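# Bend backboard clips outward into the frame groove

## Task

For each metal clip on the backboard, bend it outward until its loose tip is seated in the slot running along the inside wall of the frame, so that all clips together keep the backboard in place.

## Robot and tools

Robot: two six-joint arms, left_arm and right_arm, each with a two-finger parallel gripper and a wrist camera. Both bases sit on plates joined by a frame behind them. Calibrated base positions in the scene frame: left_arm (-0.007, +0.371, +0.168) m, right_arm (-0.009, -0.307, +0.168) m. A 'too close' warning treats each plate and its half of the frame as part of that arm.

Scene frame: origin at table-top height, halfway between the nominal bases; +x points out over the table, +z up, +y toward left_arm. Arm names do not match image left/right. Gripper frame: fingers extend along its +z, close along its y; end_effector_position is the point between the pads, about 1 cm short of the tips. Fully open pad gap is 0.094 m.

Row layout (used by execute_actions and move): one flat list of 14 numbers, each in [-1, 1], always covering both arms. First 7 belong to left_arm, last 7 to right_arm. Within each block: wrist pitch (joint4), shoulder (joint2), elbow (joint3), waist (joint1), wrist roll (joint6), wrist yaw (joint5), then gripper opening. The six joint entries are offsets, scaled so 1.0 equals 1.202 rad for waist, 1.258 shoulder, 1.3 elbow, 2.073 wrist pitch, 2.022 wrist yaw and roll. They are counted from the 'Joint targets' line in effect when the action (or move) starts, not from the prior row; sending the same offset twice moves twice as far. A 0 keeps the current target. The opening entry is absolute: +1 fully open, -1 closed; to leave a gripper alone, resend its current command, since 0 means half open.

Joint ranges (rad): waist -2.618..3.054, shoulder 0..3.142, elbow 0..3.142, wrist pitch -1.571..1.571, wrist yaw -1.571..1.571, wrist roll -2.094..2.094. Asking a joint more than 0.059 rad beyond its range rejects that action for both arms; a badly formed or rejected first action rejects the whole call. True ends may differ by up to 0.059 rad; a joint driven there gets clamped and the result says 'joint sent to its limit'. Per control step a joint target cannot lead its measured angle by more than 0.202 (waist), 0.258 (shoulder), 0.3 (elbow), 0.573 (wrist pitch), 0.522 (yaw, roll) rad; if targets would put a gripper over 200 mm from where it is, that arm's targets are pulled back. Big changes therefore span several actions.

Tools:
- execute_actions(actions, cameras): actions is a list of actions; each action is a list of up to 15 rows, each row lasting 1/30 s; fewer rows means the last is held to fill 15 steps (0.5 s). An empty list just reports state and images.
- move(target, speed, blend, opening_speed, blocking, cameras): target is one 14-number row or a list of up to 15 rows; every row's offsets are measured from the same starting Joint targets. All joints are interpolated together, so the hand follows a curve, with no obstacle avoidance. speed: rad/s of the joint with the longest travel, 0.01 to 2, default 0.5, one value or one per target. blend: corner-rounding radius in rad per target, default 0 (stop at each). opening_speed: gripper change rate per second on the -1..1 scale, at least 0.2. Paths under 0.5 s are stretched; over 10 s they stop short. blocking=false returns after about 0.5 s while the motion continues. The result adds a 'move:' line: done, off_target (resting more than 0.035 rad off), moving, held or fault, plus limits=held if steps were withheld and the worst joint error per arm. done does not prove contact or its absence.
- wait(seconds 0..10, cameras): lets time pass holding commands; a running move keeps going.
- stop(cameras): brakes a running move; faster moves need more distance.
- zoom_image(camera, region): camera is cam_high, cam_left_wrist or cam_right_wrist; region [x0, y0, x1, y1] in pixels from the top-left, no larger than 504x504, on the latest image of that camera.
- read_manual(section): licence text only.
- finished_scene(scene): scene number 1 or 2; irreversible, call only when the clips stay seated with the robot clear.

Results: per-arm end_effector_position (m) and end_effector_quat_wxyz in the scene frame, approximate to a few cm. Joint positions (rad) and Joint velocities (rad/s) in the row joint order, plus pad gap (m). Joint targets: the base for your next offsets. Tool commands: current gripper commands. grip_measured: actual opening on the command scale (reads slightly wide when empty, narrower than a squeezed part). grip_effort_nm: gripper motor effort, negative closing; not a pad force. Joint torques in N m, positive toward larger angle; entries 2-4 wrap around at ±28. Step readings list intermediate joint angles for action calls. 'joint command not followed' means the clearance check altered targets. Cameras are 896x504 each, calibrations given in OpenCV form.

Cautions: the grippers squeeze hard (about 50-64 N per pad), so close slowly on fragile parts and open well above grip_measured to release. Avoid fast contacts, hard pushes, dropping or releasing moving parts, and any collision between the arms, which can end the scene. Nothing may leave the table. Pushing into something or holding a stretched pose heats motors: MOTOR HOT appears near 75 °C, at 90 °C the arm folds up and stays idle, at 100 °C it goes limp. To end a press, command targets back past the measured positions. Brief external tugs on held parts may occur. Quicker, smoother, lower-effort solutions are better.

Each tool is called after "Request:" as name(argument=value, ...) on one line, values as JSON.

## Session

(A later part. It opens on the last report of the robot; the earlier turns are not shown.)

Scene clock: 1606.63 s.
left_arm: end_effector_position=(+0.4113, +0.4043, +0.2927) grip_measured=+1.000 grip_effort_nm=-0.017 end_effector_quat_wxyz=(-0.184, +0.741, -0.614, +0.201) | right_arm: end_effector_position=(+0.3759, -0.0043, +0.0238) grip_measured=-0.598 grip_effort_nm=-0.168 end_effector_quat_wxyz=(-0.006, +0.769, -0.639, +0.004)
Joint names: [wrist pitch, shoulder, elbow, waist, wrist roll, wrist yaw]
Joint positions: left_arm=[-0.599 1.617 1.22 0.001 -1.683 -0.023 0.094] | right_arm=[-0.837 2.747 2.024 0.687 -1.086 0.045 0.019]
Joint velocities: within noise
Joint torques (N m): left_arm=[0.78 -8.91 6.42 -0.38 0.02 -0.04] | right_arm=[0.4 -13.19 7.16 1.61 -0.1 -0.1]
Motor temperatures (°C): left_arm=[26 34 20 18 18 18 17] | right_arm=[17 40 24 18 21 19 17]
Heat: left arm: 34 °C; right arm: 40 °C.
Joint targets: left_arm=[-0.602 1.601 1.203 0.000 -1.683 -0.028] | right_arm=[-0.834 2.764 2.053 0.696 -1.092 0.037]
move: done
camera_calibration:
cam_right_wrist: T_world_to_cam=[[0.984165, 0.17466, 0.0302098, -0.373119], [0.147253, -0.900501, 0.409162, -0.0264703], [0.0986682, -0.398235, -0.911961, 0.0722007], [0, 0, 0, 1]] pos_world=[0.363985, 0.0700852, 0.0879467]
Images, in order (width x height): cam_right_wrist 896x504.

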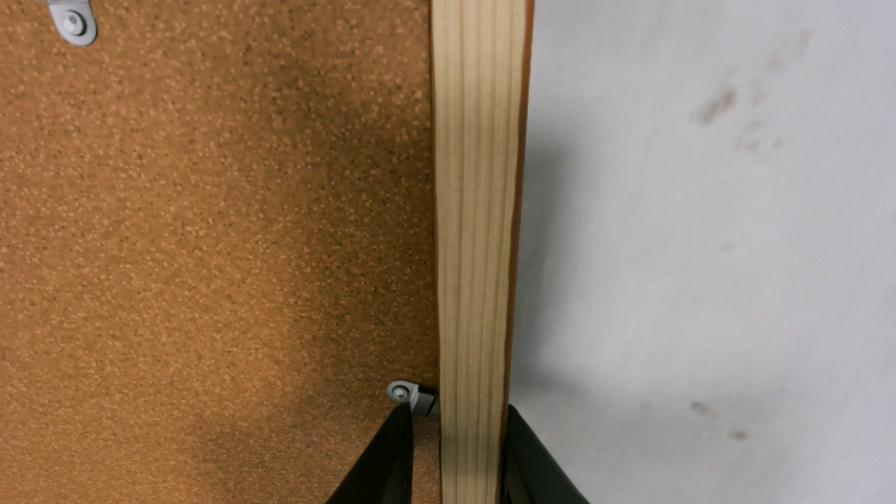

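Request:
move(target=[0,0,0,0,0,0,1,0.0,0.0,0.0,0.0,0,0,-0.66], speed=0.05, opening_speed=0.25, cameras=["cam_right_wrist"])

Request:
zoom_image(camera="cam_right_wrist", region=[350, 340, 450, 430])

Scene clock: 1610.80 s.
left_arm: end_effector_position=(+0.4113, +0.4043, +0.2927) grip_measured=+1.000 grip_effort_nm=-0.027 end_effector_quat_wxyz=(-0.184, +0.741, -0.614, +0.201) | right_arm: end_effector_position=(+0.3765, -0.0038, +0.0238) grip_measured=-0.655 grip_effort_nm=-0.315 end_effector_quat_wxyz=(-0.008, +0.769, -0.639, +0.004)
Joint names: [wrist pitch, shoulder, elbow, waist, wrist roll, wrist yaw]
Joint positions: left_arm=[-0.599 1.617 1.22 0.001 -1.683 -0.023 0.094] | right_arm=[-0.834 2.747 2.024 0.687 -1.086 0.045 0.016]
Joint velocities: within noise
Joint torques (N m): left_arm=[0.84 -8.88 6.42 -0.31 0.03 -0.01] | right_arm=[0.39 -13.15 7.2 1.55 -0.11 -0.11]
Motor temperatures (°C): left_arm=[26 34 20 18 18 18 17] | right_arm=[17 40 24 18 21 19 17]
Heat: left arm: 34 °C; right arm: 40 °C.
Joint targets: left_arm=[-0.602 1.601 1.203 0.000 -1.683 -0.028] | right_arm=[-0.835 2.764 2.053 0.696 -1.092 0.037]
move: done
camera_calibration:
cam_right_wrist: T_world_to_cam=[[0.984111, 0.174481, 0.032893, -0.373831], [0.146166, -0.901293, 0.407808, -0.0257007], [0.100801, -0.39652, -0.912475, 0.0715551], [0, 0, 0, 1]] pos_world=[0.364435, 0.0704354, 0.0880696]
Images, in order (width x height): cam_right_wrist 896x504.

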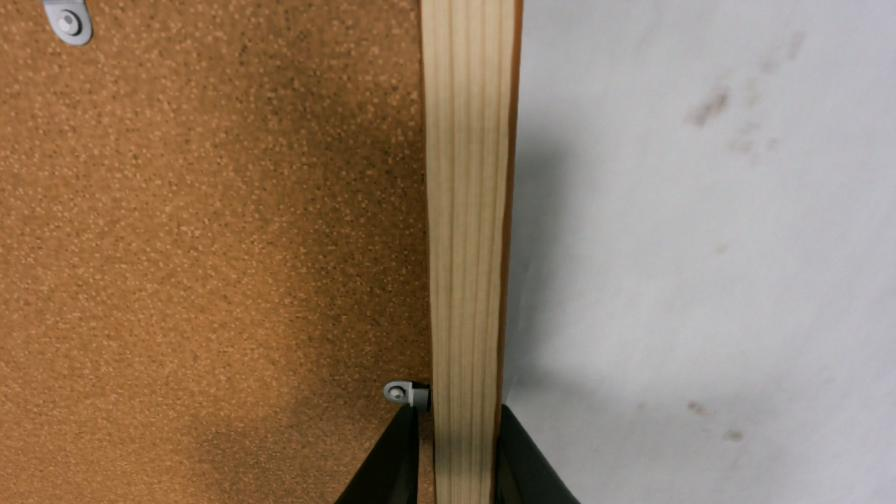

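Scaled by 5.040.

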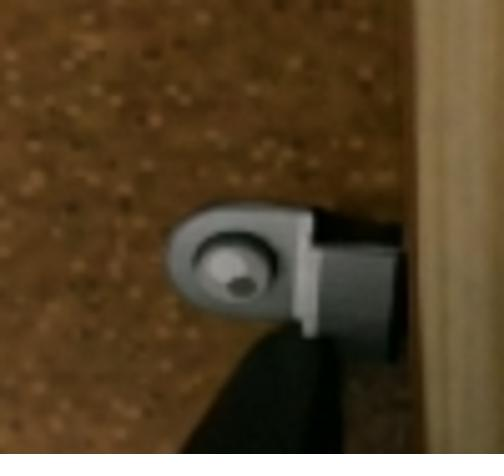

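Request:
move(target=[0,0,0,0,0,0,1,0,0,0,0,0,0,-0.45], speed=0.1, opening_speed=0.4, cameras=[])

Request:
move(target=[0,0,0,0,0,0,1,-0.03,-0.08,0,0,0,0,-0.45], speed=0.2, cameras=["cam_right_wrist"])

Scene clock: 1616.20 s.
left_arm: end_effector_position=(+0.4113, +0.4043, +0.2927) grip_measured=+1.000 grip_effort_nm=-0.037 end_effector_quat_wxyz=(-0.184, +0.741, -0.614, +0.201) | right_arm: end_effector_position=(+0.3765, -0.0038, +0.0238) grip_measured=-0.452 grip_effort_nm=0.056 end_effector_quat_wxyz=(-0.008, +0.769, -0.639, +0.004)
Joint names: [wrist pitch, shoulder, elbow, waist, wrist roll, wrist yaw]
Joint positions: left_arm=[-0.599 1.617 1.22 0.001 -1.683 -0.023 0.094] | right_arm=[-0.834 2.747 2.024 0.687 -1.086 0.045 0.026]
Joint velocities: within noise
Joint torques (N m): left_arm=[0.85 -9.02 6.5 -0.32 0.04 0.02] | right_arm=[0.38 -13.16 7.15 1.57 -0.09 -0.1]
Motor temperatures (°C): left_arm=[26 34 20 18 18 18 17] | right_arm=[17 40 24 18 21 19 17]
Heat: left arm: 34 °C; right arm: 40 °C.
Joint targets: left_arm=[-0.602 1.601 1.203 0.000 -1.683 -0.028] | right_arm=[-0.835 2.764 2.053 0.696 -1.092 0.037]
move: done
No camera images: "cameras" was empty.

Scene clock: 1617.33 s.
left_arm: end_effector_position=(+0.4113, +0.4043, +0.2927) grip_measured=+1.000 grip_effort_nm=-0.027 end_effector_quat_wxyz=(-0.184, +0.741, -0.614, +0.201) | right_arm: end_effector_position=(+0.3778, -0.0040, +0.0479) grip_measured=-0.452 grip_effort_nm=0.061 end_effector_quat_wxyz=(-0.008, +0.769, -0.639, +0.004)
Joint names: [wrist pitch, shoulder, elbow, waist, wrist roll, wrist yaw]
Joint positions: left_arm=[-0.599 1.617 1.22 0.001 -1.683 -0.023 0.094] | right_arm=[-0.886 2.698 2.028 0.687 -1.086 0.045 0.026]
Joint velocities: within noise
Joint torques (N m): left_arm=[0.83 -9.05 6.43 -0.35 0.03 -0.01] | right_arm=[0.28 -17.95 6.98 1.52 -0.09 -0.1]
Motor temperatures (°C): left_arm=[26 34 20 18 18 18 17] | right_arm=[17 40 24 18 21 19 17]
Heat: left arm: 34 °C; right arm: 40 °C.
Joint targets: left_arm=[-0.602 1.601 1.203 0.000 -1.683 -0.028] | right_arm=[-0.897 2.663 2.053 0.696 -1.092 0.037]
move: done
camera_calibration:
cam_right_wrist: T_world_to_cam=[[0.984082, 0.174389, 0.0342344, -0.375982], [0.145625, -0.901687, 0.407129, -0.0356418], [0.101867, -0.395662, -0.912729, 0.0929824], [0, 0, 0, 1]] pos_world=[0.365716, 0.070219, 0.11225]
Images, in order (width x height): cam_right_wrist 896x504.

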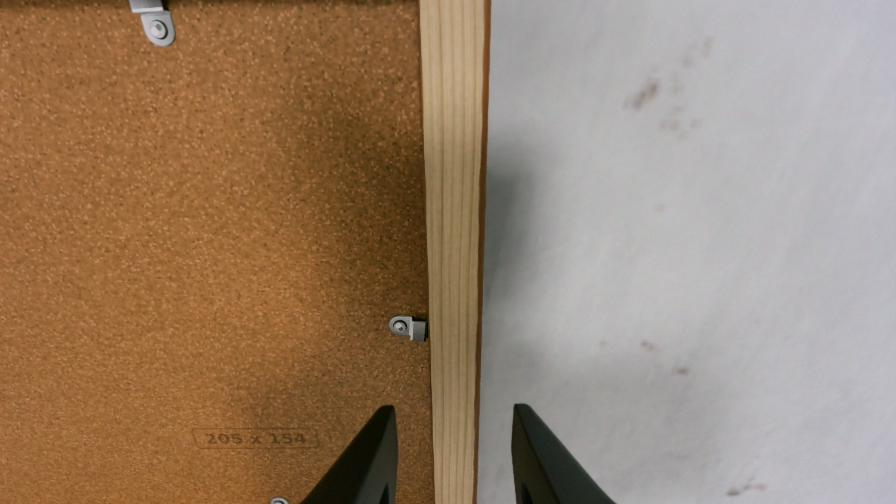

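Request:
move(target=[[0,0,0,0,0,0,1,-0.02,-0.06,0,0,0.05,0,-0.5],[0,0,0,0,0,0,1,0.0902,-0.4038,-0.5669,0.1398,0.8729,0,-0.5]], speed=0.8, blend=0.05, cameras=["cam_right_wrist"])

Request:
zoom_image(camera="cam_right_wrist", region=[405, 370, 455, 410])

Scene clock: 1624.83 s.
left_arm: end_effector_position=(+0.4113, +0.4043, +0.2927) grip_measured=+1.000 grip_effort_nm=-0.032 end_effector_quat_wxyz=(-0.184, +0.741, -0.614, +0.201) | right_arm: end_effector_position=(+0.2452, -0.0304, +0.1096) grip_measured=-0.498 grip_effort_nm=-0.149 end_effector_quat_wxyz=(+0.001, -0.087, +0.996, -0.002)
Joint names: [wrist pitch, shoulder, elbow, waist, wrist roll, wrist yaw]
Joint positions: left_arm=[-0.599 1.617 1.22 0.001 -1.683 -0.023 0.094] | right_arm=[-0.719 2.191 1.328 0.857 0.665 0.043 0.024]
Joint velocities: within noise
Joint torques (N m): left_arm=[0.82 -8.88 6.52 -0.38 0.02 0] | right_arm=[0.46 -14.28 3.85 1.17 0.04 -0.08]
Motor temperatures (°C): left_arm=[26 34 20 18 18 18 17] | right_arm=[17 41 24 18 21 19 17]
Heat: left arm: 34 °C; right arm: 41 °C.
Joint targets: left_arm=[-0.602 1.601 1.203 0.000 -1.683 -0.028] | right_arm=[-0.710 2.156 1.317 0.864 0.673 0.037]
move: off_target (right_arm); right_arm: the shoulder is farthest, 0.036 rad from its target
camera_calibration:
cam_right_wrist: T_world_to_cam=[[0.165966, -0.985929, 0.0200041, -0.0760848], [-0.900783, -0.143316, 0.409939, 0.214026], [-0.401304, -0.0860554, -0.911894, 0.285025], [0, 0, 0, 1]] pos_world=[0.3198, -0.0198129, 0.173697]
Images, in order (width x height): cam_right_wrist 896x504.

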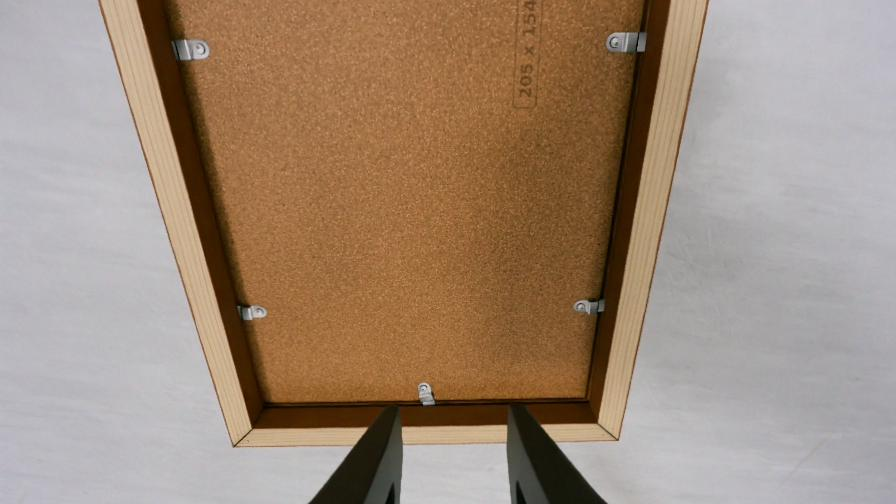

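Scaled by 10.080.

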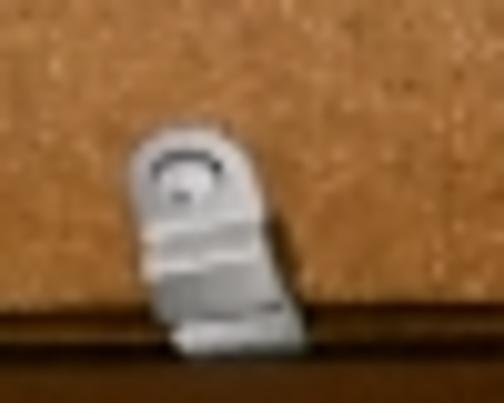

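Request:
finished_scene(scene=2)

The scene is finished: the task was done.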